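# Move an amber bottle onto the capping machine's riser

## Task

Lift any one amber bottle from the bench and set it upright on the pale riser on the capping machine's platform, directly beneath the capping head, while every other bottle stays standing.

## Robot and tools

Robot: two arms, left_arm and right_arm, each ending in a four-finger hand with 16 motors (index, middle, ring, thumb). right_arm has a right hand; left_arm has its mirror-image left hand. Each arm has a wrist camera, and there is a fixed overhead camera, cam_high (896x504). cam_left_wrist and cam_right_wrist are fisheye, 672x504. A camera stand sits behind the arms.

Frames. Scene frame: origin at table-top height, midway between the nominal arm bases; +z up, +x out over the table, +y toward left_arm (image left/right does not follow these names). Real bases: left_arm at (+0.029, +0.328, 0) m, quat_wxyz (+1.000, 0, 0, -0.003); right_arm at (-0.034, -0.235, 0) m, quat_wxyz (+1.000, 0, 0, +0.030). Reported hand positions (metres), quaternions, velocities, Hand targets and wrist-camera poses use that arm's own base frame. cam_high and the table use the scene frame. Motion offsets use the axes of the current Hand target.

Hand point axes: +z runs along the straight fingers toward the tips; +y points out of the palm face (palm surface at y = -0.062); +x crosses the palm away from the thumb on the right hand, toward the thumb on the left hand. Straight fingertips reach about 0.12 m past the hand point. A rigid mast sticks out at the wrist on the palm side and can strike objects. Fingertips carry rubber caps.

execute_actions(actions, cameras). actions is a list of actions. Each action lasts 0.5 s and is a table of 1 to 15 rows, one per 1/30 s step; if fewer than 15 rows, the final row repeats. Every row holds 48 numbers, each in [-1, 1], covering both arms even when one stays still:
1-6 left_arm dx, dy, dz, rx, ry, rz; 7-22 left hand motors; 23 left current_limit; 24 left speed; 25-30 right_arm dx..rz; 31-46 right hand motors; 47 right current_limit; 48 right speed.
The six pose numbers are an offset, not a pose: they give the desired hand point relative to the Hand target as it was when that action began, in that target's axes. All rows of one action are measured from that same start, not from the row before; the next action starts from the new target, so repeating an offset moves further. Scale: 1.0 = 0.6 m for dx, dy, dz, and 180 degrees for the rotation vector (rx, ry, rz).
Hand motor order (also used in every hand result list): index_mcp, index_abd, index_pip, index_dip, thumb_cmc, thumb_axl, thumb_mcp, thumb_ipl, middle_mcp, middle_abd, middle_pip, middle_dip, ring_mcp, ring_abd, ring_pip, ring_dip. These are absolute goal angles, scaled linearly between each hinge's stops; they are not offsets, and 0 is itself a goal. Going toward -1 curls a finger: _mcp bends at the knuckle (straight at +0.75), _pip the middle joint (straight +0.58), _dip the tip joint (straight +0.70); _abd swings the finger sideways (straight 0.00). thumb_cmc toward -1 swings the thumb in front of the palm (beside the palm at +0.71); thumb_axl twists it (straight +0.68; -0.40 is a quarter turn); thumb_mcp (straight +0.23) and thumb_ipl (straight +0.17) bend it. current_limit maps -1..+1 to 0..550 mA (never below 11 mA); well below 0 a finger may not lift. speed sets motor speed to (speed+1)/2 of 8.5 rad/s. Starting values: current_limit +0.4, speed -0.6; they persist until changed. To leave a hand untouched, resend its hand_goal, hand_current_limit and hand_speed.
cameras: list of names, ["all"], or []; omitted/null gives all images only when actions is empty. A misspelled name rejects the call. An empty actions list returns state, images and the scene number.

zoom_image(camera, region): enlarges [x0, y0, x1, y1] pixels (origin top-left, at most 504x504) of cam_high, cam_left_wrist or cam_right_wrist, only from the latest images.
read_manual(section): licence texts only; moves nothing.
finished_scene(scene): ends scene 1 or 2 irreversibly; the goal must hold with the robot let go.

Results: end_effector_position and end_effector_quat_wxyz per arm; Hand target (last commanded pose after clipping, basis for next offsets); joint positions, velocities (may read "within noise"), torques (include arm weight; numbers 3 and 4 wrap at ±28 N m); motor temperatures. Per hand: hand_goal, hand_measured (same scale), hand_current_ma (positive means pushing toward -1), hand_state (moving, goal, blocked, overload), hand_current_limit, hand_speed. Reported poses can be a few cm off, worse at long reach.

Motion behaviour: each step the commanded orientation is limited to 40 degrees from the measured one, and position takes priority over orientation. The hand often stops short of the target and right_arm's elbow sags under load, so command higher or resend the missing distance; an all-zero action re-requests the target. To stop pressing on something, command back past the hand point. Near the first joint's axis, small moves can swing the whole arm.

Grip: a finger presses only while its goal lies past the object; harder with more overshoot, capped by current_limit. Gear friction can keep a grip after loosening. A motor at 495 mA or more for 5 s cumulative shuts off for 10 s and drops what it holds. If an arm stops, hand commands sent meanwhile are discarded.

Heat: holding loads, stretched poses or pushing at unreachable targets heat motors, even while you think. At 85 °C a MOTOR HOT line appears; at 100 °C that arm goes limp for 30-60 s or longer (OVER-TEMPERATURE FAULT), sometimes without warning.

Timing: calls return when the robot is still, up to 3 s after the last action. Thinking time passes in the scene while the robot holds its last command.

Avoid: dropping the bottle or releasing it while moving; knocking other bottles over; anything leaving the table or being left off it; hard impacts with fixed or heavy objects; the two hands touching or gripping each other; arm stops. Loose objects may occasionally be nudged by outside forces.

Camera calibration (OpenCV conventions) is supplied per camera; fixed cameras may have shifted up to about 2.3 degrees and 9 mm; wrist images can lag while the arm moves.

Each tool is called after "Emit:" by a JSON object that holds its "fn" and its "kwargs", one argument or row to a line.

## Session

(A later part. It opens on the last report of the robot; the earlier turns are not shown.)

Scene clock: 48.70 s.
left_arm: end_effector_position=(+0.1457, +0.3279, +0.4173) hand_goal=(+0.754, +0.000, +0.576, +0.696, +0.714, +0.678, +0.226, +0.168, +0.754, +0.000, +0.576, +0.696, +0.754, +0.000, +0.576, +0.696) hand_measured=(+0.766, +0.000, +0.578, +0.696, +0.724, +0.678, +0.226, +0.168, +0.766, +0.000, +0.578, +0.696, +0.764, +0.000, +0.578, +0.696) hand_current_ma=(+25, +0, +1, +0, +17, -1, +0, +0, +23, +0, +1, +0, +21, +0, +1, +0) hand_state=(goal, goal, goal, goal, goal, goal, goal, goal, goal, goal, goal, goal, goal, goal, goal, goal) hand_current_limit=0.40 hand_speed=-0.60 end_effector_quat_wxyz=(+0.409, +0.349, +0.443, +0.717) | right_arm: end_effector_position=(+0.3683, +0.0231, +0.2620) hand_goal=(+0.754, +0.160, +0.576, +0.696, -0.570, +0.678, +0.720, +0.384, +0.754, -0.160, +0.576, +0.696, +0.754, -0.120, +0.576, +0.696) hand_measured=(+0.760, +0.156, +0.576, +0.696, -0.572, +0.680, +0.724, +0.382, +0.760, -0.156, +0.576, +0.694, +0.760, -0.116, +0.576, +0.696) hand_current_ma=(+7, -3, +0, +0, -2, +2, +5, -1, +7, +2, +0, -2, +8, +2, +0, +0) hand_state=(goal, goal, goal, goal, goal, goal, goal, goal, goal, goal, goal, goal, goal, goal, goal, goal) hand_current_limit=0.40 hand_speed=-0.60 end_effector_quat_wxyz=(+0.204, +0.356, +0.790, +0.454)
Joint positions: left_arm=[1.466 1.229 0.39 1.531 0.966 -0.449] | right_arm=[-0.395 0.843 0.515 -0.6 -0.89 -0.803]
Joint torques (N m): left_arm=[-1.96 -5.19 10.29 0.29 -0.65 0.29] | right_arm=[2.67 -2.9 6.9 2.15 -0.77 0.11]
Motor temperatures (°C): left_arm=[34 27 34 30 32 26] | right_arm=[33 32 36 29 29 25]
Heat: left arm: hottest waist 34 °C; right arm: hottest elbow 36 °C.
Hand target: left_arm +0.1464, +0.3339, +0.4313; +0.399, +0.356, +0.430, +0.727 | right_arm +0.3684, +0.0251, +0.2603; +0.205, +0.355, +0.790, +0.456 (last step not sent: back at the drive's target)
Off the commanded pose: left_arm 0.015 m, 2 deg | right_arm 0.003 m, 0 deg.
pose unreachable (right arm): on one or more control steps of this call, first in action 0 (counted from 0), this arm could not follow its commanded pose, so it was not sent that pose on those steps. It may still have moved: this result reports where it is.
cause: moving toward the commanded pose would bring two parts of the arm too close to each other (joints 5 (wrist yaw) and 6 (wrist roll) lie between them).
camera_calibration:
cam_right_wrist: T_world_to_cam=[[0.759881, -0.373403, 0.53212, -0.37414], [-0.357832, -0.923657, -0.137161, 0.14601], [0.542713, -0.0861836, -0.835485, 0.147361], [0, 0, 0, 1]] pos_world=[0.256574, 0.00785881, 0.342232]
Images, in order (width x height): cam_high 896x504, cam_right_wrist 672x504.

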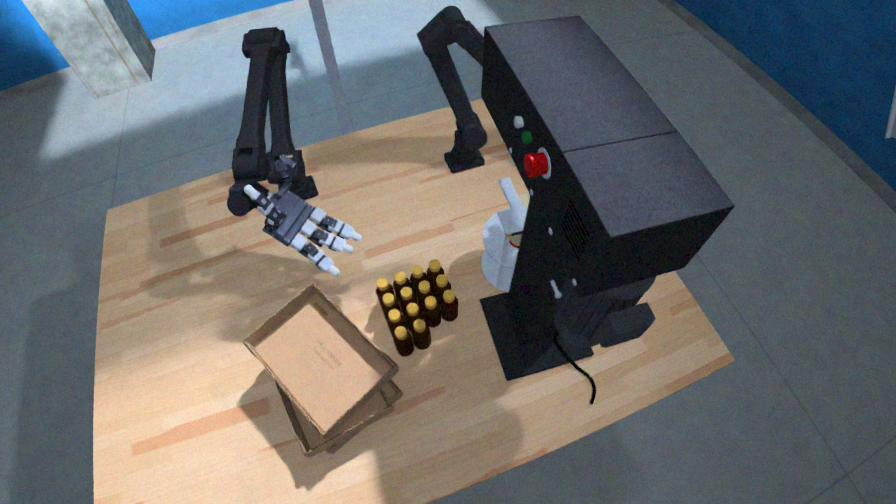

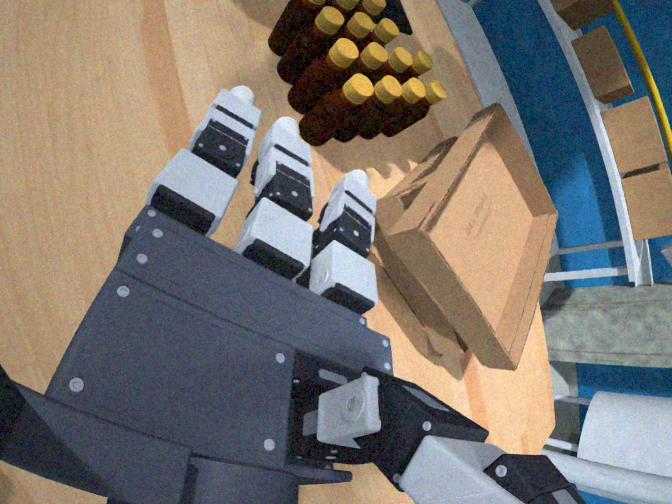

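Emit:
{"fn": "execute_actions", "kwargs": {
  "actions": [
    [[0.0,0,0,0,0,0,0.754,0,0.576,0.696,0.714,0.678,0.226,0.168,0.754,0,0.576,0.696,0.754,0,0.576,0.696,0.4,-0.6,-0.0132,-0.0068,0.1385,0,0,0,0.754,0.16,0.576,0.696,-0.143,0.678,0.226,0.168,0.754,-0.16,0.576,0.696,0.754,-0.12,0.576,0.696,0.4,-0.6]]
  ],
  "cameras": ["cam_right_wrist", "cam_high"]
}}

Emit:
{"fn": "zoom_image", "kwargs": {
  "camera": "cam_right_wrist",
  "region": [200, 0, 460, 240]
}}

Scene clock: 53.37 s.
left_arm: end_effector_position=(+0.1457, +0.3279, +0.4173) hand_goal=(+0.754, +0.000, +0.576, +0.696, +0.714, +0.678, +0.226, +0.168, +0.754, +0.000, +0.576, +0.696, +0.754, +0.000, +0.576, +0.696) hand_measured=(+0.766, +0.000, +0.578, +0.696, +0.724, +0.678, +0.226, +0.168, +0.766, +0.000, +0.578, +0.696, +0.764, +0.000, +0.578, +0.696) hand_current_ma=(+25, +0, +1, +0, +17, -1, +0, +0, +23, +0, +1, +0, +21, +0, +1, +0) hand_state=(goal, goal, goal, goal, goal, goal, goal, goal, goal, goal, goal, goal, goal, goal, goal, goal) hand_current_limit=0.40 hand_speed=-0.60 end_effector_quat_wxyz=(+0.409, +0.349, +0.443, +0.717) | right_arm: end_effector_position=(+0.4175, +0.0632, +0.2195) hand_goal=(+0.754, +0.160, +0.576, +0.696, -0.142, +0.678, +0.226, +0.168, +0.754, -0.160, +0.576, +0.696, +0.754, -0.120, +0.576, +0.696) hand_measured=(+0.760, +0.156, +0.576, +0.696, -0.140, +0.680, +0.226, +0.170, +0.760, -0.156, +0.576, +0.694, +0.760, -0.118, +0.576, +0.696) hand_current_ma=(+7, -3, +0, +0, +1, +1, +0, +1, +7, +2, +0, -2, +8, +2, +0, +0) hand_state=(goal, goal, goal, goal, goal, goal, goal, goal, goal, goal, goal, goal, goal, goal, goal, goal) hand_current_limit=0.40 hand_speed=-0.60 end_effector_quat_wxyz=(+0.196, +0.350, +0.798, +0.450)
Joint positions: left_arm=[1.466 1.229 0.39 1.531 0.966 -0.449] | right_arm=[-0.19 1.043 0.485 -0.238 -0.76 -0.611]
Joint torques (N m): left_arm=[-1.96 -5.19 10.29 0.29 -0.65 0.3] | right_arm=[2.32 -4.37 6.56 2.71 -0.56 0.05]
Heat: left arm: hottest waist 34 °C; right arm: hottest elbow 35 °C.
Hand target: left_arm +0.1464, +0.3339, +0.4313; +0.399, +0.356, +0.430, +0.727 | right_arm +0.4259, +0.0656, +0.2152; +0.205, +0.355, +0.790, +0.456
Off the commanded pose: left_arm 0.015 m, 2 deg | right_arm 0.010 m, 2 deg.
led back after a hold (right arm): the arm was led back toward your command in small steps, so it may still be short of it.
pose unreachable (right arm): on one or more control steps of this call, first in action 0 (counted from 0), this arm could not follow its commanded pose, so it was not sent that pose on those steps. It may still have moved: this result reports where it is.
cause: moving toward the commanded pose would bring two parts of the arm too close to each other (joints 5 (wrist yaw) and 6 (wrist roll) lie between them).
camera_calibration:
cam_right_wrist: T_world_to_cam=[[0.774553, -0.35181, 0.52564, -0.379957], [-0.339744, -0.932385, -0.123418, 0.184747], [0.533518, -0.0829893, -0.841707, 0.0936491], [0, 0, 0, 1]] pos_world=[0.3071, 0.0463545, 0.301346]
Images, in order (width x height): cam_high 896x504, cam_right_wrist 672x504.

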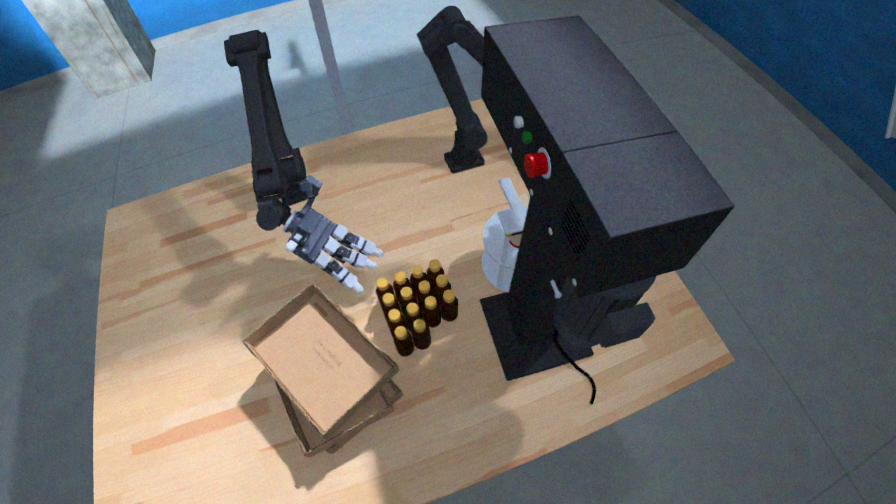

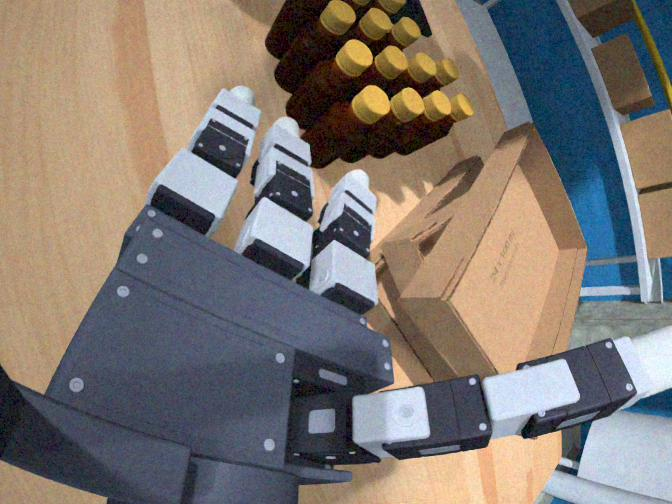

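Scaled by 1.938 from the camera's 672x504 image, which has a finer 960x720 frame.

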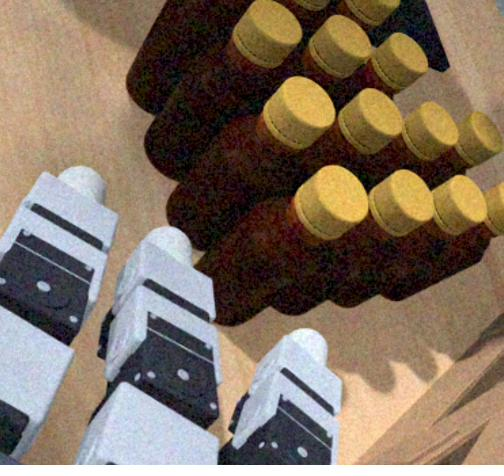

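Emit:
{"fn": "execute_actions", "kwargs": {
  "actions": [
    [[0.0,0,0,0,0,0,0.754,0,0.576,0.696,0.714,0.678,0.226,0.168,0.754,0,0.576,0.696,0.754,0,0.576,0.696,0.4,-0.6,-0.0237,-0.0085,0.0477,0,0,0,0.754,0.16,0.576,0.696,-0.143,0.678,0.226,0.168,0.754,-0.16,0.576,0.696,0.754,-0.12,0.576,0.696,0.4,-0.6]]
  ],
  "cameras": ["cam_right_wrist", "cam_high"]
}}

Emit:
{"fn": "zoom_image", "kwargs": {
  "camera": "cam_right_wrist",
  "region": [200, 0, 460, 240]
}}

Scene clock: 56.47 s.
left_arm: end_effector_position=(+0.1457, +0.3279, +0.4173) hand_goal=(+0.754, +0.000, +0.576, +0.696, +0.714, +0.678, +0.226, +0.168, +0.754, +0.000, +0.576, +0.696, +0.754, +0.000, +0.576, +0.696) hand_measured=(+0.766, +0.000, +0.578, +0.696, +0.724, +0.678, +0.226, +0.168, +0.766, +0.000, +0.578, +0.696, +0.764, +0.000, +0.578, +0.696) hand_current_ma=(+25, +0, +1, +0, +17, -1, +0, +0, +23, +0, +1, +0, +21, +0, +1, +0) hand_state=(goal, goal, goal, goal, goal, goal, goal, goal, goal, goal, goal, goal, goal, goal, goal, goal) hand_current_limit=0.40 hand_speed=-0.60 end_effector_quat_wxyz=(+0.409, +0.349, +0.443, +0.717) | right_arm: end_effector_position=(+0.4460, +0.0683, +0.1916) hand_goal=(+0.754, +0.160, +0.576, +0.696, -0.142, +0.678, +0.226, +0.168, +0.754, -0.160, +0.576, +0.696, +0.754, -0.120, +0.576, +0.696) hand_measured=(+0.760, +0.156, +0.576, +0.696, -0.140, +0.680, +0.226, +0.170, +0.760, -0.158, +0.576, +0.694, +0.760, -0.118, +0.576, +0.696) hand_current_ma=(+7, -2, +0, +0, +2, +1, +0, +1, +7, +2, +0, -2, +8, +2, +0, +0) hand_state=(goal, goal, goal, goal, goal, goal, goal, goal, goal, goal, goal, goal, goal, goal, goal, goal) hand_current_limit=0.40 hand_speed=-0.60 end_effector_quat_wxyz=(+0.199, +0.359, +0.792, +0.452)
Joint positions: left_arm=[1.466 1.229 0.39 1.531 0.966 -0.449] | right_arm=[-0.146 1.197 0.485 -0.038 -0.721 -0.542]
Joint torques (N m): left_arm=[-1.96 -5.19 10.3 0.29 -0.65 0.29] | right_arm=[2.2 -5.42 7.09 2.77 -0.53 0.06]
Heat: left arm: hottest elbow 35 °C; right arm: hottest elbow 35 °C.
Hand target: left_arm +0.1464, +0.3339, +0.4313; +0.399, +0.356, +0.430, +0.727 | right_arm +0.4520, +0.0697, +0.1963; +0.205, +0.355, +0.790, +0.456
Off the commanded pose: left_arm 0.015 m, 2 deg | right_arm 0.008 m, 1 deg.
camera_calibration:
cam_right_wrist: T_world_to_cam=[[0.767328, -0.371706, 0.522534, -0.380413], [-0.35764, -0.924425, -0.132406, 0.204956], [0.53226, -0.0852809, -0.842275, 0.0561902], [0, 0, 0, 1]] pos_world=[0.335294, 0.0528573, 0.273244]
Images, in order (width x height): cam_high 896x504, cam_right_wrist 672x504.

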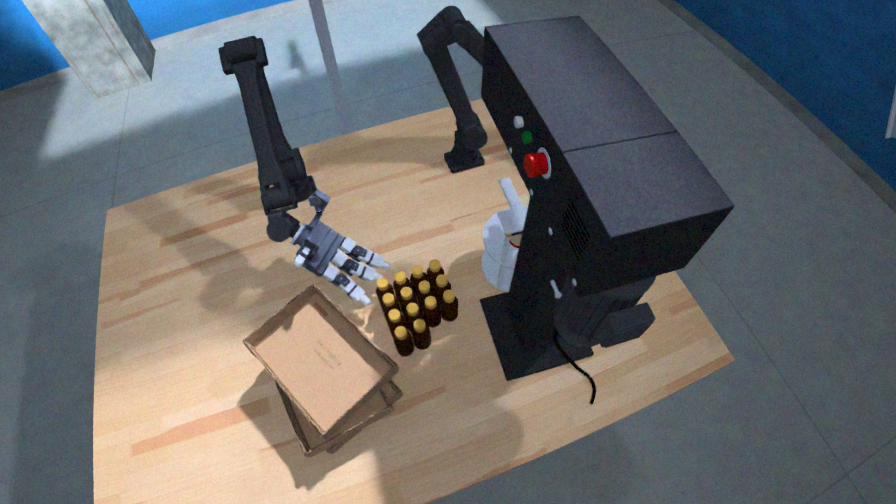

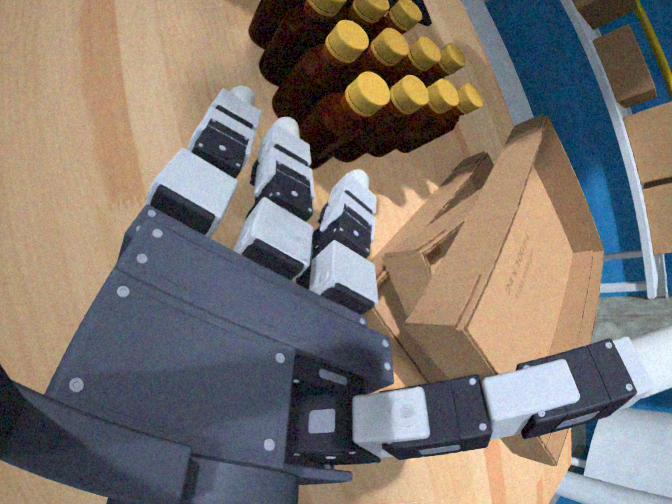

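Scaled by 1.938 from the camera's 672x504 image, which has a finer 960x720 frame.

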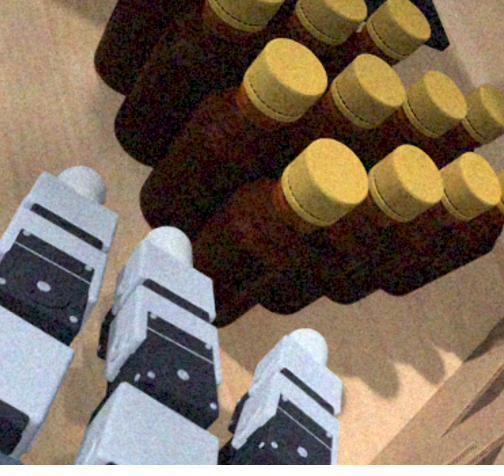

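Emit:
{"fn": "execute_actions", "kwargs": {
  "actions": [
    [[0.0,0,0,0,0,0,0.754,0,0.576,0.696,0.714,0.678,0.226,0.168,0.754,0,0.576,0.696,0.754,0,0.576,0.696,0.4,-0.6,-0.0083,0.0267,0.0462,0,0,0,0.754,0.16,0.576,0.696,-0.143,0.678,0.226,0.168,0.754,-0.16,0.576,0.696,0.754,-0.12,0.576,0.696,0.4,-0.6]]
  ],
  "cameras": ["cam_right_wrist"]
}}

Emit:
{"fn": "zoom_image", "kwargs": {
  "camera": "cam_right_wrist",
  "region": [240, 20, 440, 220]
}}

Scene clock: 57.93 s.
left_arm: end_effector_position=(+0.1457, +0.3279, +0.4173) hand_goal=(+0.754, +0.000, +0.576, +0.696, +0.714, +0.678, +0.226, +0.168, +0.754, +0.000, +0.576, +0.696, +0.754, +0.000, +0.576, +0.696) hand_measured=(+0.766, +0.000, +0.578, +0.696, +0.724, +0.678, +0.226, +0.168, +0.766, +0.000, +0.578, +0.696, +0.764, +0.000, +0.578, +0.696) hand_current_ma=(+25, +0, +1, +0, +17, -1, +0, +0, +23, +0, +1, +0, +21, +0, +1, +0) hand_state=(goal, goal, goal, goal, goal, goal, goal, goal, goal, goal, goal, goal, goal, goal, goal, goal) hand_current_limit=0.40 hand_speed=-0.60 end_effector_quat_wxyz=(+0.409, +0.349, +0.443, +0.717) | right_arm: end_effector_position=(+0.4578, +0.0875, +0.1733) hand_goal=(+0.754, +0.160, +0.576, +0.696, -0.142, +0.678, +0.226, +0.168, +0.754, -0.160, +0.576, +0.696, +0.754, -0.120, +0.576, +0.696) hand_measured=(+0.760, +0.158, +0.576, +0.696, -0.140, +0.680, +0.226, +0.170, +0.760, -0.158, +0.576, +0.694, +0.760, -0.118, +0.576, +0.696) hand_current_ma=(+7, -2, +0, +0, +2, +1, -1, +1, +7, +2, +0, -2, +8, +1, +0, +0) hand_state=(goal, goal, goal, goal, goal, goal, goal, goal, goal, goal, goal, goal, goal, goal, goal, goal) hand_current_limit=0.40 hand_speed=-0.60 end_effector_quat_wxyz=(+0.183, +0.366, +0.796, +0.446)
Joint positions: left_arm=[1.466 1.229 0.39 1.531 0.966 -0.449] | right_arm=[-0.078 1.265 0.494 0.018 -0.672 -0.486]
Joint torques (N m): left_arm=[-1.9 -5.19 10.3 0.29 -0.66 0.29] | right_arm=[2.2 -6.01 9.8 2.8 -0.47 0.09]
Heat: left arm: hottest elbow 35 °C; right arm: hottest elbow 35 °C.
Hand target: left_arm +0.1464, +0.3339, +0.4313; +0.399, +0.356, +0.430, +0.727 | right_arm +0.4792, +0.0873, +0.1963; +0.205, +0.355, +0.790, +0.456
Off the commanded pose: left_arm 0.015 m, 2 deg | right_arm 0.031 m, 3 deg.
camera_calibration:
cam_right_wrist: T_world_to_cam=[[0.787631, -0.370552, 0.492269, -0.376942], [-0.359941, -0.92516, -0.120501, 0.223499], [0.50008, -0.0822777, -0.862062, 0.0541581], [0, 0, 0, 1]] pos_world=[0.350254, 0.071552, 0.259177]
Images, in order (width x height): cam_right_wrist 672x504.

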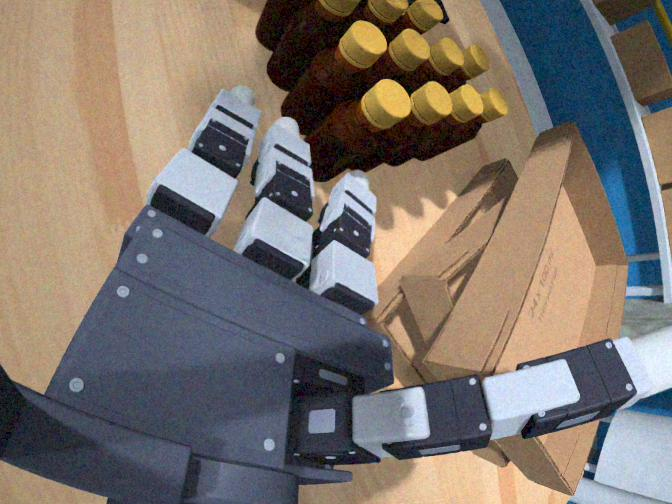

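Scaled by 2.520 from the camera's 672x504 image, which has a finer 960x720 frame.

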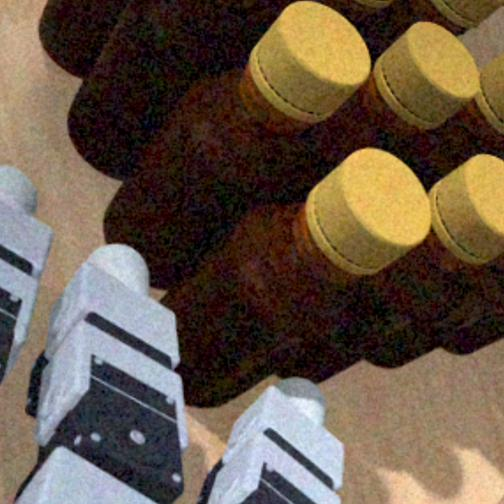

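Emit:
{"fn": "execute_actions", "kwargs": {
  "actions": [
    [[0.0,0,0,0,0,0,0.754,0,0.576,0.696,0.714,0.678,0.226,0.168,0.754,0,0.576,0.696,0.754,0,0.576,0.696,0.4,-0.6,0,0,0,0,0,0,0.754,0.16,0.576,0.696,-0.143,0.678,0.226,0.168,0.754,-0.16,0.576,0.696,0.754,-0.12,0.576,0.696,0.4,-0.6]]
  ],
  "cameras": ["cam_right_wrist"]
}}

Scene clock: 59.23 s.
left_arm: end_effector_position=(+0.1457, +0.3279, +0.4173) hand_goal=(+0.754, +0.000, +0.576, +0.696, +0.714, +0.678, +0.226, +0.168, +0.754, +0.000, +0.576, +0.696, +0.754, +0.000, +0.576, +0.696) hand_measured=(+0.766, +0.000, +0.578, +0.696, +0.724, +0.678, +0.226, +0.168, +0.766, +0.000, +0.578, +0.696, +0.764, +0.000, +0.578, +0.696) hand_current_ma=(+25, +0, +1, +0, +17, -1, +0, +0, +23, +0, +1, +0, +21, +0, +1, +0) hand_state=(goal, goal, goal, goal, goal, goal, goal, goal, goal, goal, goal, goal, goal, goal, goal, goal) hand_current_limit=0.40 hand_speed=-0.60 end_effector_quat_wxyz=(+0.409, +0.349, +0.443, +0.717) | right_arm: end_effector_position=(+0.4579, +0.0874, +0.1733) hand_goal=(+0.754, +0.160, +0.576, +0.696, -0.142, +0.678, +0.226, +0.168, +0.754, -0.160, +0.576, +0.696, +0.754, -0.120, +0.576, +0.696) hand_measured=(+0.760, +0.158, +0.576, +0.696, -0.140, +0.680, +0.226, +0.170, +0.760, -0.158, +0.576, +0.694, +0.760, -0.118, +0.576, +0.696) hand_current_ma=(+7, -2, +0, +0, +2, +1, +0, +1, +7, +2, +0, -2, +8, +1, +0, +0) hand_state=(goal, goal, goal, goal, goal, goal, goal, goal, goal, goal, goal, goal, goal, goal, goal, goal) hand_current_limit=0.40 hand_speed=-0.60 end_effector_quat_wxyz=(+0.183, +0.367, +0.796, +0.446)
Joint positions: left_arm=[1.466 1.229 0.39 1.531 0.966 -0.449] | right_arm=[-0.078 1.265 0.494 0.018 -0.672 -0.485]
Joint torques (N m): left_arm=[-1.96 -5.19 10.3 0.29 -0.65 0.3] | right_arm=[2.26 -6.48 9.74 2.81 -0.49 0.1]
Heat: left arm: hottest elbow 35 °C; right arm: hottest elbow 36 °C.
Hand target: left_arm +0.1464, +0.3339, +0.4313; +0.399, +0.356, +0.430, +0.727 | right_arm +0.4792, +0.0873, +0.1963; +0.205, +0.355, +0.790, +0.456
Off the commanded pose: left_arm 0.015 m, 2 deg | right_arm 0.031 m, 3 deg.
camera_calibration:
cam_right_wrist: T_world_to_cam=[[0.787588, -0.371165, 0.491875, -0.37686], [-0.360567, -0.924905, -0.120589, 0.223759], [0.499697, -0.0823794, -0.862274, 0.0543048], [0, 0, 0, 1]] pos_world=[0.350355, 0.0715521, 0.259177]
Images, in order (width x height): cam_right_wrist 672x504.

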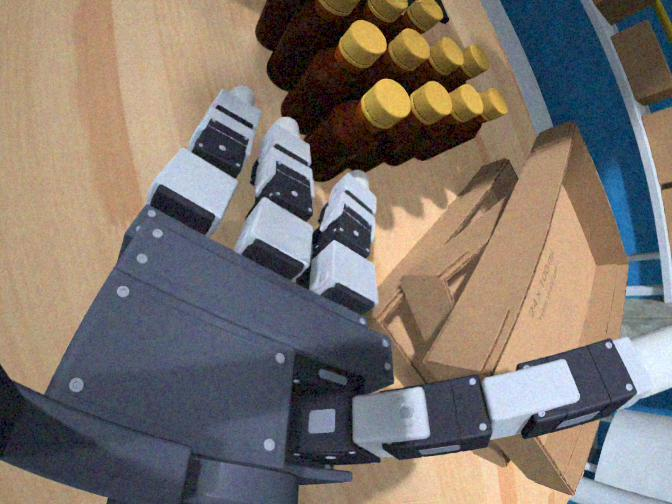

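Emit:
{"fn": "execute_actions", "kwargs": {
  "actions": [
    [[0.0,0,0,0,0,0,0.754,0,0.576,0.696,0.714,0.678,0.226,0.168,0.754,0,0.576,0.696,0.754,0,0.576,0.696,0.4,-0.6,0,0.036,-0.021,0,0,0,0.754,0.16,0.576,0.696,-0.143,0.678,0.226,0.168,0.754,-0.16,0.576,0.696,0.754,-0.12,0.576,0.696,0.4,-0.6]]
  ],
  "cameras": ["cam_right_wrist"]
}}

Scene clock: 60.27 s.
left_arm: end_effector_position=(+0.1457, +0.3279, +0.4173) hand_goal=(+0.754, +0.000, +0.576, +0.696, +0.714, +0.678, +0.226, +0.168, +0.754, +0.000, +0.576, +0.696, +0.754, +0.000, +0.576, +0.696) hand_measured=(+0.766, +0.000, +0.578, +0.696, +0.724, +0.678, +0.226, +0.168, +0.766, +0.000, +0.578, +0.696, +0.764, +0.000, +0.578, +0.696) hand_current_ma=(+25, +0, +1, +0, +17, -1, +0, +0, +23, +0, +1, +0, +21, +0, +1, +0) hand_state=(goal, goal, goal, goal, goal, goal, goal, goal, goal, goal, goal, goal, goal, goal, goal, goal) hand_current_limit=0.40 hand_speed=-0.60 end_effector_quat_wxyz=(+0.409, +0.349, +0.443, +0.717) | right_arm: end_effector_position=(+0.4630, +0.0868, +0.1907) hand_goal=(+0.754, +0.160, +0.576, +0.696, -0.142, +0.678, +0.226, +0.168, +0.754, -0.160, +0.576, +0.696, +0.754, -0.120, +0.576, +0.696) hand_measured=(+0.760, +0.158, +0.576, +0.696, -0.140, +0.680, +0.226, +0.170, +0.760, -0.158, +0.576, +0.694, +0.760, -0.118, +0.576, +0.696) hand_current_ma=(+7, -2, +0, +0, +2, +1, -1, +1, +7, +2, +0, -2, +8, +1, +0, +0) hand_state=(goal, goal, goal, goal, goal, goal, goal, goal, goal, goal, goal, goal, goal, goal, goal, goal) hand_current_limit=0.40 hand_speed=-0.60 end_effector_quat_wxyz=(+0.183, +0.367, +0.795, +0.446)
Joint positions: left_arm=[1.466 1.229 0.39 1.531 0.966 -0.449] | right_arm=[-0.078 1.233 0.529 -0.046 -0.671 -0.483]
Joint torques (N m): left_arm=[-2.02 -5.25 10.29 0.29 -0.66 0.3] | right_arm=[2.49 -8.53 10.06 1.4 -0.52 0.05]
Heat: left arm: hottest elbow 35 °C; right arm: hottest elbow 36 °C.
Hand target: left_arm +0.1464, +0.3339, +0.4313; +0.399, +0.356, +0.430, +0.727 | right_arm +0.4792, +0.0872, +0.2213; +0.205, +0.355, +0.790, +0.456
Off the commanded pose: left_arm 0.015 m, 2 deg | right_arm 0.035 m, 3 deg.
camera_calibration:
cam_right_wrist: T_world_to_cam=[[0.786528, -0.373176, 0.492049, -0.389099], [-0.362317, -0.924078, -0.121678, 0.228086], [0.5001, -0.0825744, -0.862022, 0.0664335], [0, 0, 0, 1]] pos_world=[0.355453, 0.0710524, 0.276476]
Images, in order (width x height): cam_right_wrist 672x504.

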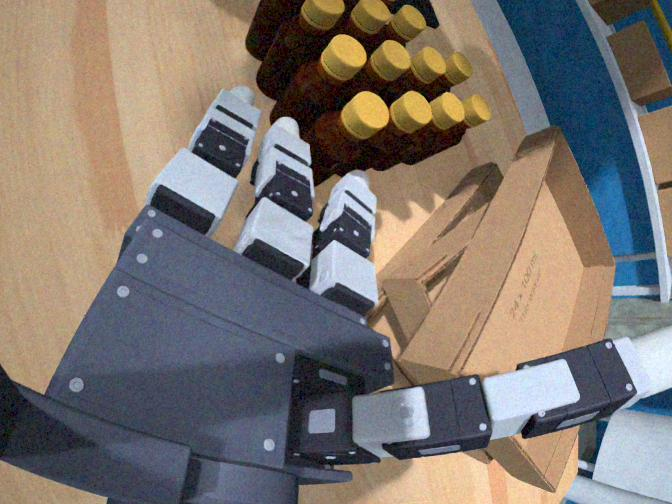

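Emit:
{"fn": "zoom_image", "kwargs": {
  "camera": "cam_right_wrist",
  "region": [240, 40, 440, 240]
}}

Scaled by 2.520 from the camera's 672x504 image, which has a finer 960x720 frame.

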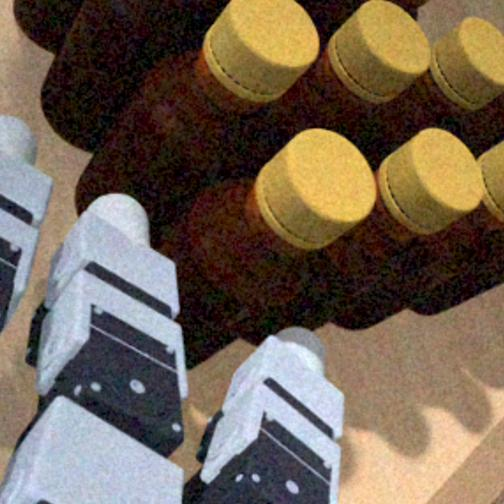

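Emit:
{"fn": "execute_actions", "kwargs": {
  "actions": [
    [[0.0,0,0,0,0,0,0.754,0,0.576,0.696,0.714,0.678,0.226,0.168,0.754,0,0.576,0.696,0.754,0,0.576,0.696,0.4,-0.6,-0.0123,0.0198,0.0177,0,0,0,0.754,0.16,0.576,0.696,-0.143,0.678,0.226,0.168,0.754,-0.16,0.576,0.696,0.754,-0.12,0.576,0.696,0.4,-0.6]]
  ],
  "cameras": ["cam_right_wrist"]
}}

Emit:
{"fn": "zoom_image", "kwargs": {
  "camera": "cam_right_wrist",
  "region": [240, 40, 440, 240]
}}

Scene clock: 62.43 s.
left_arm: end_effector_position=(+0.1457, +0.3279, +0.4173) hand_goal=(+0.754, +0.000, +0.576, +0.696, +0.714, +0.678, +0.226, +0.168, +0.754, +0.000, +0.576, +0.696, +0.754, +0.000, +0.576, +0.696) hand_measured=(+0.766, +0.000, +0.578, +0.696, +0.724, +0.678, +0.226, +0.168, +0.766, +0.000, +0.578, +0.696, +0.764, +0.000, +0.578, +0.696) hand_current_ma=(+25, +0, +1, +0, +17, -1, +0, +0, +23, +0, +1, +0, +21, +0, +1, +0) hand_state=(goal, goal, goal, goal, goal, goal, goal, goal, goal, goal, goal, goal, goal, goal, goal, goal) hand_current_limit=0.40 hand_speed=-0.60 end_effector_quat_wxyz=(+0.409, +0.349, +0.443, +0.717) | right_arm: end_effector_position=(+0.4752, +0.0908, +0.2067) hand_goal=(+0.754, +0.160, +0.576, +0.696, -0.142, +0.678, +0.226, +0.168, +0.754, -0.160, +0.576, +0.696, +0.754, -0.120, +0.576, +0.696) hand_measured=(+0.760, +0.158, +0.576, +0.696, -0.140, +0.680, +0.226, +0.170, +0.766, -0.162, +0.578, +0.696, +0.760, -0.118, +0.576, +0.696) hand_current_ma=(+7, -2, +0, +0, +2, +1, +0, +1, +16, -2, +2, +0, +8, +1, +0, +0) hand_state=(goal, goal, goal, goal, goal, goal, goal, goal, goal, goal, goal, goal, goal, goal, goal, goal) hand_current_limit=0.40 hand_speed=-0.60 end_effector_quat_wxyz=(+0.193, +0.361, +0.794, +0.450)
Joint positions: left_arm=[1.466 1.229 0.39 1.531 0.966 -0.449] | right_arm=[-0.063 1.236 0.568 -0.051 -0.66 -0.472]
Joint torques (N m): left_arm=[-1.96 -5.25 10.3 0.29 -0.66 0.3] | right_arm=[2.14 -6.12 10.56 1.68 -0.44 0.13]
Heat: left arm: hottest elbow 35 °C; right arm: hottest elbow 36 °C.
Hand target: left_arm +0.1464, +0.3339, +0.4313; +0.399, +0.356, +0.430, +0.727 | right_arm +0.4953, +0.0917, +0.2263; +0.205, +0.355, +0.790, +0.456
Off the commanded pose: left_arm 0.015 m, 2 deg | right_arm 0.028 m, 2 deg.
camera_calibration:
cam_right_wrist: T_world_to_cam=[[0.774962, -0.370882, 0.511743, -0.403848], [-0.358167, -0.924857, -0.127891, 0.237542], [0.520722, -0.0841791, -0.849566, 0.0622791], [0, 0, 0, 1]] pos_world=[0.365616, 0.0751554, 0.289956]
Images, in order (width x height): cam_right_wrist 672x504.

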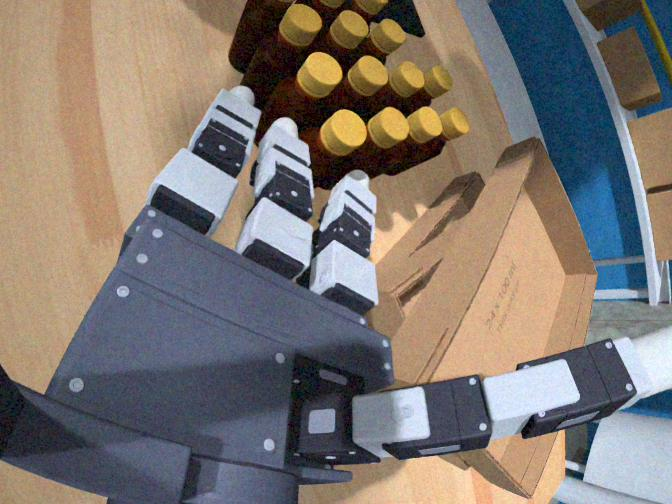

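Scaled by 2.520 from the camera's 672x504 image, which has a finer 960x720 frame.

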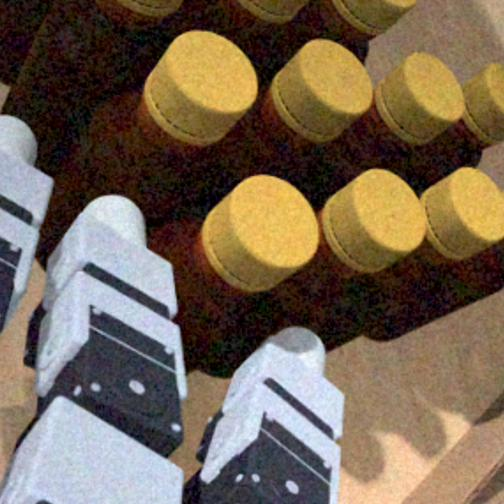

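Emit:
{"fn": "zoom_image", "kwargs": {
  "camera": "cam_right_wrist",
  "region": [270, 90, 390, 210]
}}

Scaled by 4.200 from the camera's 672x504 image, which has a finer 960x720 frame.

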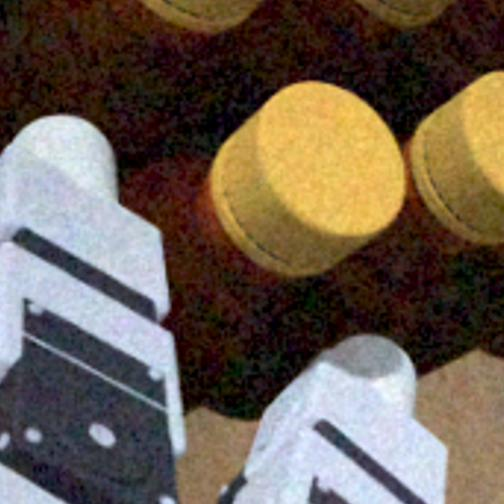

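Emit:
{"fn": "execute_actions", "kwargs": {
  "actions": [
    [[0.0,0,0,0,0,0,0.754,0,0.576,0.696,0.714,0.678,0.226,0.168,0.754,0,0.576,0.696,0.754,0,0.576,0.696,0.4,-0.6,0.015,-0.0022,-0.0038,0,0,0,0.754,0.16,0.576,0.696,-0.143,0.678,0.226,0.168,0.754,-0.16,0.576,0.696,0.754,-0.12,0.576,0.696,0.4,-0.6]]
  ],
  "cameras": ["cam_right_wrist"]
}}

Emit:
{"fn": "zoom_image", "kwargs": {
  "camera": "cam_right_wrist",
  "region": [240, 40, 440, 240]
}}

Scene clock: 65.80 s.
left_arm: end_effector_position=(+0.1457, +0.3279, +0.4173) hand_goal=(+0.754, +0.000, +0.576, +0.696, +0.714, +0.678, +0.226, +0.168, +0.754, +0.000, +0.576, +0.696, +0.754, +0.000, +0.576, +0.696) hand_measured=(+0.766, +0.000, +0.578, +0.696, +0.724, +0.678, +0.226, +0.168, +0.766, +0.000, +0.578, +0.696, +0.764, +0.000, +0.578, +0.696) hand_current_ma=(+25, +0, +1, +0, +17, -1, +0, +0, +23, +0, +1, +0, +21, +0, +1, +0) hand_state=(goal, goal, goal, goal, goal, goal, goal, goal, goal, goal, goal, goal, goal, goal, goal, goal) hand_current_limit=0.40 hand_speed=-0.60 end_effector_quat_wxyz=(+0.409, +0.349, +0.443, +0.717) | right_arm: end_effector_position=(+0.4755, +0.0943, +0.2055) hand_goal=(+0.754, +0.160, +0.576, +0.696, -0.142, +0.678, +0.226, +0.168, +0.754, -0.160, +0.576, +0.696, +0.754, -0.120, +0.576, +0.696) hand_measured=(+0.760, +0.158, +0.576, +0.696, -0.140, +0.680, +0.226, +0.170, +0.766, -0.164, +0.578, +0.696, +0.760, -0.118, +0.576, +0.696) hand_current_ma=(+7, -2, +0, +0, +2, +1, -1, +1, +16, -2, +2, +0, +8, +1, +0, +0) hand_state=(goal, goal, goal, goal, goal, goal, goal, goal, goal, goal, goal, goal, goal, goal, goal, goal) hand_current_limit=0.40 hand_speed=-0.60 end_effector_quat_wxyz=(+0.191, +0.364, +0.794, +0.448)
Joint positions: left_arm=[1.466 1.229 0.39 1.531 0.966 -0.449] | right_arm=[-0.051 1.236 0.568 -0.051 -0.649 -0.46]
Joint torques (N m): left_arm=[-1.96 -5.25 10.29 0.29 -0.65 0.3] | right_arm=[2.96 -7.71 9.21 1.99 -0.37 0.17]
Heat: left arm: hottest elbow 36 °C; right arm: hottest elbow 37 °C.
Hand target: left_arm +0.1464, +0.3339, +0.4313; +0.399, +0.356, +0.430, +0.727 | right_arm +0.4874, +0.0966, +0.2263; +0.205, +0.355, +0.790, +0.456
Off the commanded pose: left_arm 0.015 m, 2 deg | right_arm 0.024 m, 2 deg.
camera_calibration:
cam_right_wrist: T_world_to_cam=[[0.777647, -0.372575, 0.506411, -0.402248], [-0.36126, -0.924038, -0.125077, 0.241589], [0.514544, -0.0856802, -0.853172, 0.0652177], [0, 0, 0, 1]] pos_world=[0.366526, 0.078958, 0.289562]
Images, in order (width x height): cam_right_wrist 672x504.

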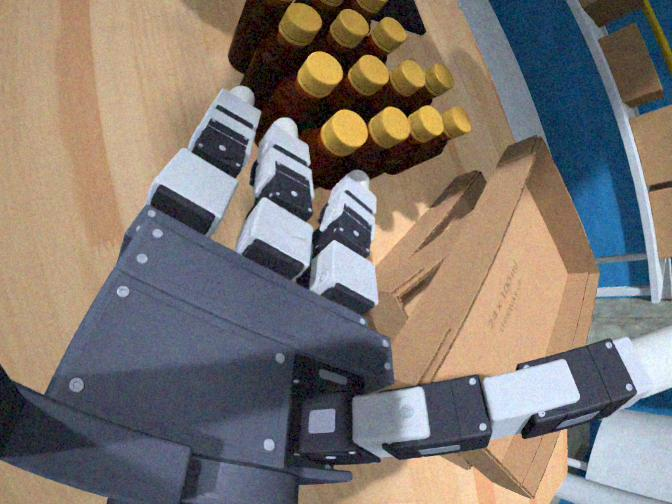

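Scaled by 2.520 from the camera's 672x504 image, which has a finer 960x720 frame.

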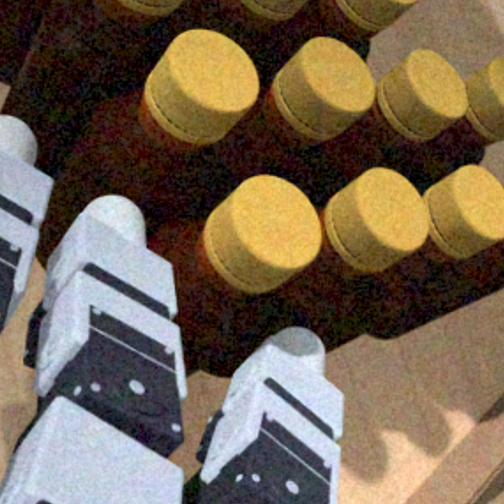

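Emit:
{"fn": "execute_actions", "kwargs": {
  "actions": [
    [[0.0,0,0,0,0,0,0.754,0,0.576,0.696,0.714,0.678,0.226,0.168,0.754,0,0.576,0.696,0.754,0,0.576,0.696,0.4,-0.6,0.019,0,0,0,0,0,0.754,0.16,0.576,0.696,-0.143,0.678,0.226,0.168,0.754,-0.16,0.576,0.696,0.754,-0.12,0.576,0.696,0.4,-0.6]]
  ],
  "cameras": ["cam_right_wrist"]
}}

Emit:
{"fn": "zoom_image", "kwargs": {
  "camera": "cam_right_wrist",
  "region": [240, 40, 440, 240]
}}

Scene clock: 67.13 s.
left_arm: end_effector_position=(+0.1457, +0.3279, +0.4173) hand_goal=(+0.754, +0.000, +0.576, +0.696, +0.714, +0.678, +0.226, +0.168, +0.754, +0.000, +0.576, +0.696, +0.754, +0.000, +0.576, +0.696) hand_measured=(+0.766, +0.000, +0.578, +0.696, +0.724, +0.678, +0.226, +0.168, +0.766, +0.000, +0.578, +0.696, +0.764, +0.000, +0.578, +0.696) hand_current_ma=(+25, +0, +1, +0, +17, -1, +0, +0, +23, +0, +1, +0, +21, +0, +1, +0) hand_state=(goal, goal, goal, goal, goal, goal, goal, goal, goal, goal, goal, goal, goal, goal, goal, goal) hand_current_limit=0.40 hand_speed=-0.60 end_effector_quat_wxyz=(+0.409, +0.349, +0.443, +0.717) | right_arm: end_effector_position=(+0.4760, +0.1002, +0.2047) hand_goal=(+0.754, +0.160, +0.576, +0.696, -0.142, +0.678, +0.226, +0.168, +0.754, -0.160, +0.576, +0.696, +0.754, -0.120, +0.576, +0.696) hand_measured=(+0.760, +0.160, +0.576, +0.696, -0.140, +0.680, +0.226, +0.170, +0.766, -0.158, +0.580, +0.696, +0.760, -0.118, +0.576, +0.696) hand_current_ma=(+8, +0, +0, +0, +2, +1, -1, +1, +19, +1, +3, +0, +8, +1, +0, +0) hand_state=(goal, goal, goal, goal, goal, goal, goal, goal, goal, goal, goal, goal, goal, goal, goal, goal) hand_current_limit=0.40 hand_speed=-0.60 end_effector_quat_wxyz=(+0.190, +0.368, +0.794, +0.445)
Joint positions: left_arm=[1.466 1.229 0.39 1.531 0.966 -0.449] | right_arm=[-0.029 1.233 0.568 -0.051 -0.625 -0.441]
Joint torques (N m): left_arm=[-1.96 -5.19 10.29 0.29 -0.66 0.3] | right_arm=[2.61 -9.29 7.8 2.5 -0.56 0.1]
Heat: left arm: hottest elbow 36 °C; right arm: hottest elbow 37 °C.
Hand target: left_arm +0.1464, +0.3339, +0.4313; +0.399, +0.356, +0.430, +0.727 | right_arm +0.4799, +0.1052, +0.2262; +0.205, +0.355, +0.790, +0.455
Off the commanded pose: left_arm 0.015 m, 2 deg | right_arm 0.022 m, 3 deg.
camera_calibration:
cam_right_wrist: T_world_to_cam=[[0.779689, -0.37562, 0.500994, -0.399513], [-0.368155, -0.922188, -0.118455, 0.248849], [0.506504, -0.092085, -0.857306, 0.0700332], [0, 0, 0, 1]] pos_world=[0.367639, 0.0858693, 0.289671]
Images, in order (width x height): cam_right_wrist 672x504.

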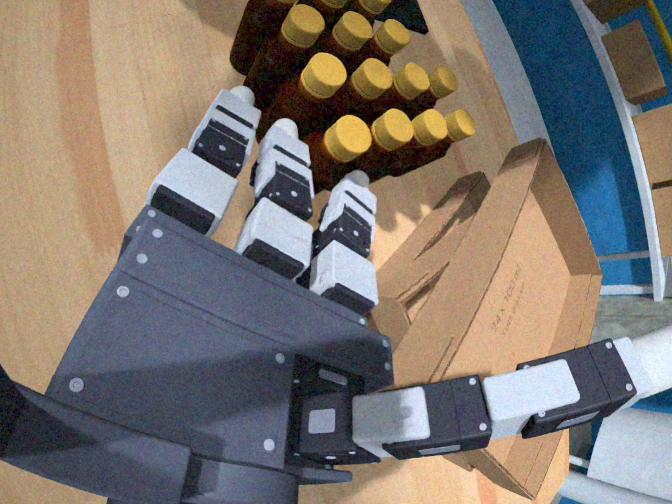

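Scaled by 2.520 from the camera's 672x504 image, which has a finer 960x720 frame.

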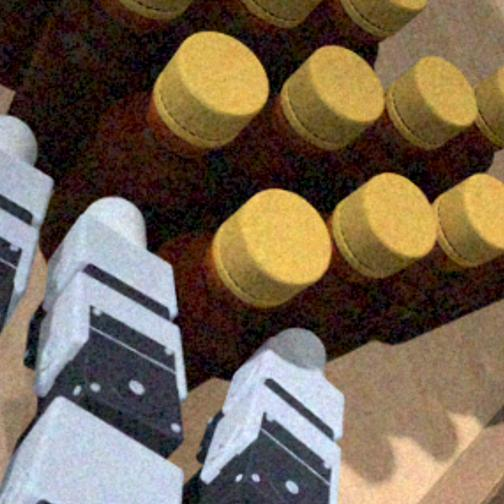

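Emit:
{"fn": "execute_actions", "kwargs": {
  "actions": [
    [[0.0,0,0,0,0,0,0.754,0,0.576,0.696,0.714,0.678,0.226,0.168,0.754,0,0.576,0.696,0.754,0,0.576,0.696,0.4,-0.6,0.0045,-0.0065,-0.0115,0,0,0,0.754,0.16,0.576,0.696,-0.143,0.678,0.226,0.168,0.754,-0.16,0.576,0.696,0.754,-0.12,0.576,0.696,0.4,-0.6]]
  ],
  "cameras": ["cam_right_wrist"]
}}

Emit:
{"fn": "zoom_image", "kwargs": {
  "camera": "cam_right_wrist",
  "region": [240, 40, 440, 240]
}}

Scene clock: 68.80 s.
left_arm: end_effector_position=(+0.1457, +0.3279, +0.4173) hand_goal=(+0.754, +0.000, +0.576, +0.696, +0.714, +0.678, +0.226, +0.168, +0.754, +0.000, +0.576, +0.696, +0.754, +0.000, +0.576, +0.696) hand_measured=(+0.766, +0.000, +0.578, +0.696, +0.724, +0.678, +0.226, +0.168, +0.766, +0.000, +0.578, +0.696, +0.764, +0.000, +0.578, +0.696) hand_current_ma=(+25, +0, +1, +0, +17, -1, +0, +0, +23, +0, +1, +0, +21, +0, +1, +0) hand_state=(goal, goal, goal, goal, goal, goal, goal, goal, goal, goal, goal, goal, goal, goal, goal, goal) hand_current_limit=0.40 hand_speed=-0.60 end_effector_quat_wxyz=(+0.409, +0.349, +0.443, +0.717) | right_arm: end_effector_position=(+0.4738, +0.1010, +0.2153) hand_goal=(+0.754, +0.160, +0.576, +0.696, -0.142, +0.678, +0.226, +0.168, +0.754, -0.160, +0.576, +0.696, +0.754, -0.120, +0.576, +0.696) hand_measured=(+0.766, +0.160, +0.580, +0.696, -0.140, +0.680, +0.226, +0.170, +0.770, -0.158, +0.582, +0.698, +0.760, -0.118, +0.576, +0.696) hand_current_ma=(+19, +0, +4, +0, +2, +1, -1, +1, +26, +1, +6, +1, +8, +1, +0, +0) hand_state=(goal, goal, goal, goal, goal, goal, goal, goal, goal, goal, goal, goal, goal, goal, goal, goal) hand_current_limit=0.40 hand_speed=-0.60 end_effector_quat_wxyz=(+0.197, +0.361, +0.792, +0.450)
Joint positions: left_arm=[1.466 1.229 0.39 1.531 0.966 -0.449] | right_arm=[-0.029 1.21 0.568 -0.051 -0.63 -0.44]
Joint torques (N m): left_arm=[-1.9 -5.19 10.29 0.29 -0.65 0.3] | right_arm=[1.85 -9.17 6.79 2 -0.62 0.02]
Heat: left arm: hottest elbow 36 °C; right arm: hottest elbow 37 °C.
Hand target: left_arm +0.1464, +0.3339, +0.4313; +0.399, +0.356, +0.430, +0.727 | right_arm +0.4721, +0.1019, +0.2264; +0.205, +0.355, +0.790, +0.456
Off the commanded pose: left_arm 0.015 m, 2 deg | right_arm 0.011 m, 1 deg.
camera_calibration:
cam_right_wrist: T_world_to_cam=[[0.769518, -0.374157, 0.517541, -0.401734], [-0.361734, -0.92323, -0.129599, 0.249478], [0.526299, -0.0874833, -0.845787, 0.0679886], [0, 0, 0, 1]] pos_world=[0.363604, 0.0859611, 0.29775]
Images, in order (width x height): cam_right_wrist 672x504.

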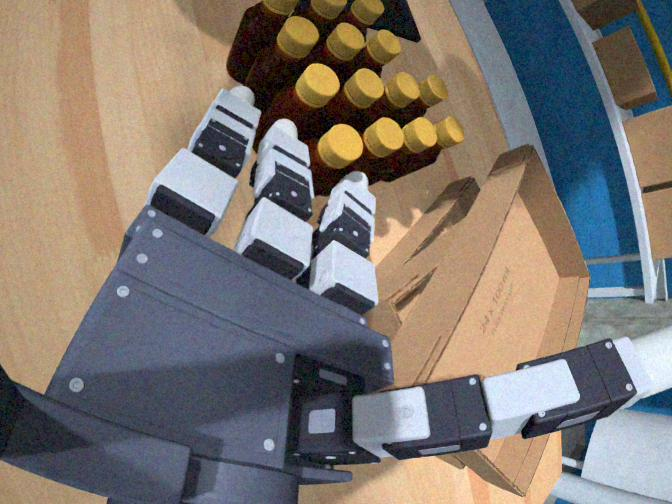

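Scaled by 2.520 from the camera's 672x504 image, which has a finer 960x720 frame.

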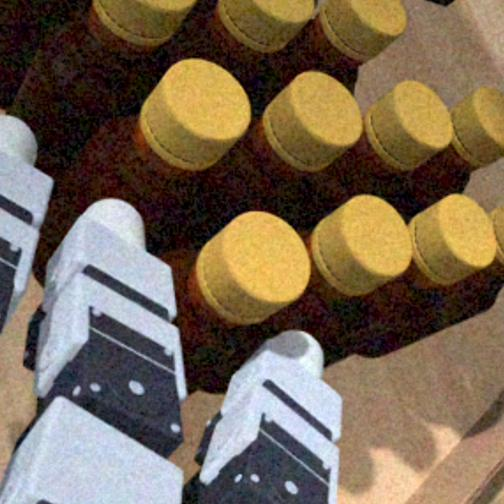

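Emit:
{"fn": "execute_actions", "kwargs": {
  "actions": [
    [[0.0,0,0,0,0,0,0.754,0,0.576,0.696,0.714,0.678,0.226,0.168,0.754,0,0.576,0.696,0.754,0,0.576,0.696,0.4,-0.6,0.003,-0.024,-0.0015,0,0,0,0.754,0.16,0.576,0.696,-0.143,0.678,0.226,0.168,0.754,-0.16,0.576,0.696,0.754,-0.12,0.576,0.696,0.4,-0.6]]
  ],
  "cameras": ["cam_right_wrist"]
}}

Emit:
{"fn": "zoom_image", "kwargs": {
  "camera": "cam_right_wrist",
  "region": [240, 40, 440, 240]
}}

Scene clock: 70.73 s.
left_arm: end_effector_position=(+0.1457, +0.3279, +0.4173) hand_goal=(+0.754, +0.000, +0.576, +0.696, +0.714, +0.678, +0.226, +0.168, +0.754, +0.000, +0.576, +0.696, +0.754, +0.000, +0.576, +0.696) hand_measured=(+0.766, +0.000, +0.578, +0.696, +0.724, +0.678, +0.226, +0.168, +0.766, +0.000, +0.578, +0.696, +0.764, +0.000, +0.578, +0.696) hand_current_ma=(+25, +0, +1, +0, +17, -1, +0, +0, +23, +0, +1, +0, +21, +0, +1, +0) hand_state=(goal, goal, goal, goal, goal, goal, goal, goal, goal, goal, goal, goal, goal, goal, goal, goal) hand_current_limit=0.40 hand_speed=-0.60 end_effector_quat_wxyz=(+0.409, +0.349, +0.443, +0.717) | right_arm: end_effector_position=(+0.4671, +0.0999, +0.2059) hand_goal=(+0.754, +0.160, +0.576, +0.696, -0.142, +0.678, +0.226, +0.168, +0.754, -0.160, +0.576, +0.696, +0.754, -0.120, +0.576, +0.696) hand_measured=(+0.762, +0.164, +0.578, +0.696, -0.140, +0.680, +0.226, +0.170, +0.770, -0.158, +0.582, +0.698, +0.760, -0.118, +0.576, +0.696) hand_current_ma=(+9, +4, +1, +0, +2, +1, +0, +1, +26, +1, +6, +1, +8, +1, +0, +0) hand_state=(goal, goal, goal, goal, goal, goal, goal, goal, goal, goal, goal, goal, goal, goal, goal, goal) hand_current_limit=0.40 hand_speed=-0.60 end_effector_quat_wxyz=(+0.190, +0.364, +0.792, +0.451)
Joint positions: left_arm=[1.466 1.229 0.39 1.531 0.966 -0.449] | right_arm=[-0.034 1.21 0.544 -0.04 -0.639 -0.44]
Joint torques (N m): left_arm=[-1.96 -5.25 10.3 0.29 -0.66 0.29] | right_arm=[1.08 -8.41 5.98 2.84 -0.7 -0.11]
Heat: left arm: hottest elbow 36 °C; right arm: hottest elbow 37 °C.
Hand target: left_arm +0.1464, +0.3339, +0.4313; +0.399, +0.356, +0.430, +0.727 | right_arm +0.4650, +0.0981, +0.2144; +0.205, +0.355, +0.790, +0.456
Off the commanded pose: left_arm 0.015 m, 2 deg | right_arm 0.009 m, 2 deg.
camera_calibration:
cam_right_wrist: T_world_to_cam=[[0.776867, -0.376119, 0.504987, -0.392812], [-0.361939, -0.923, -0.130656, 0.245112], [0.515245, -0.081272, -0.853181, 0.0695862], [0, 0, 0, 1]] pos_world=[0.358025, 0.0841498, 0.28976]
Images, in order (width x height): cam_right_wrist 672x504.

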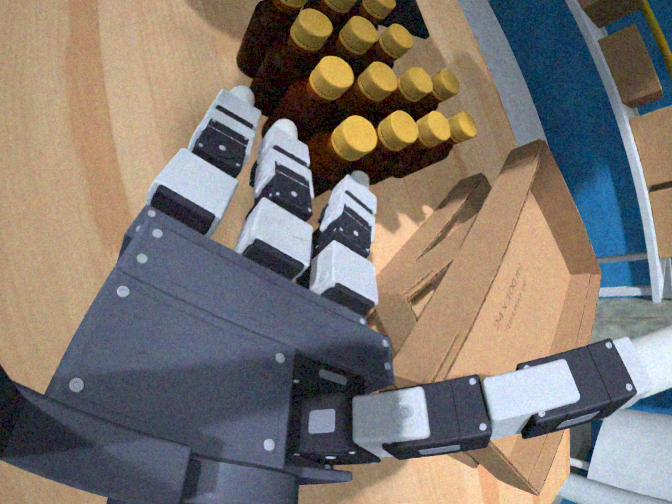

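Scaled by 2.520 from the camera's 672x504 image, which has a finer 960x720 frame.

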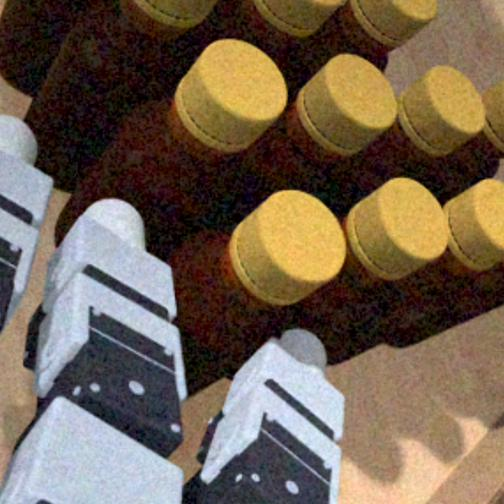

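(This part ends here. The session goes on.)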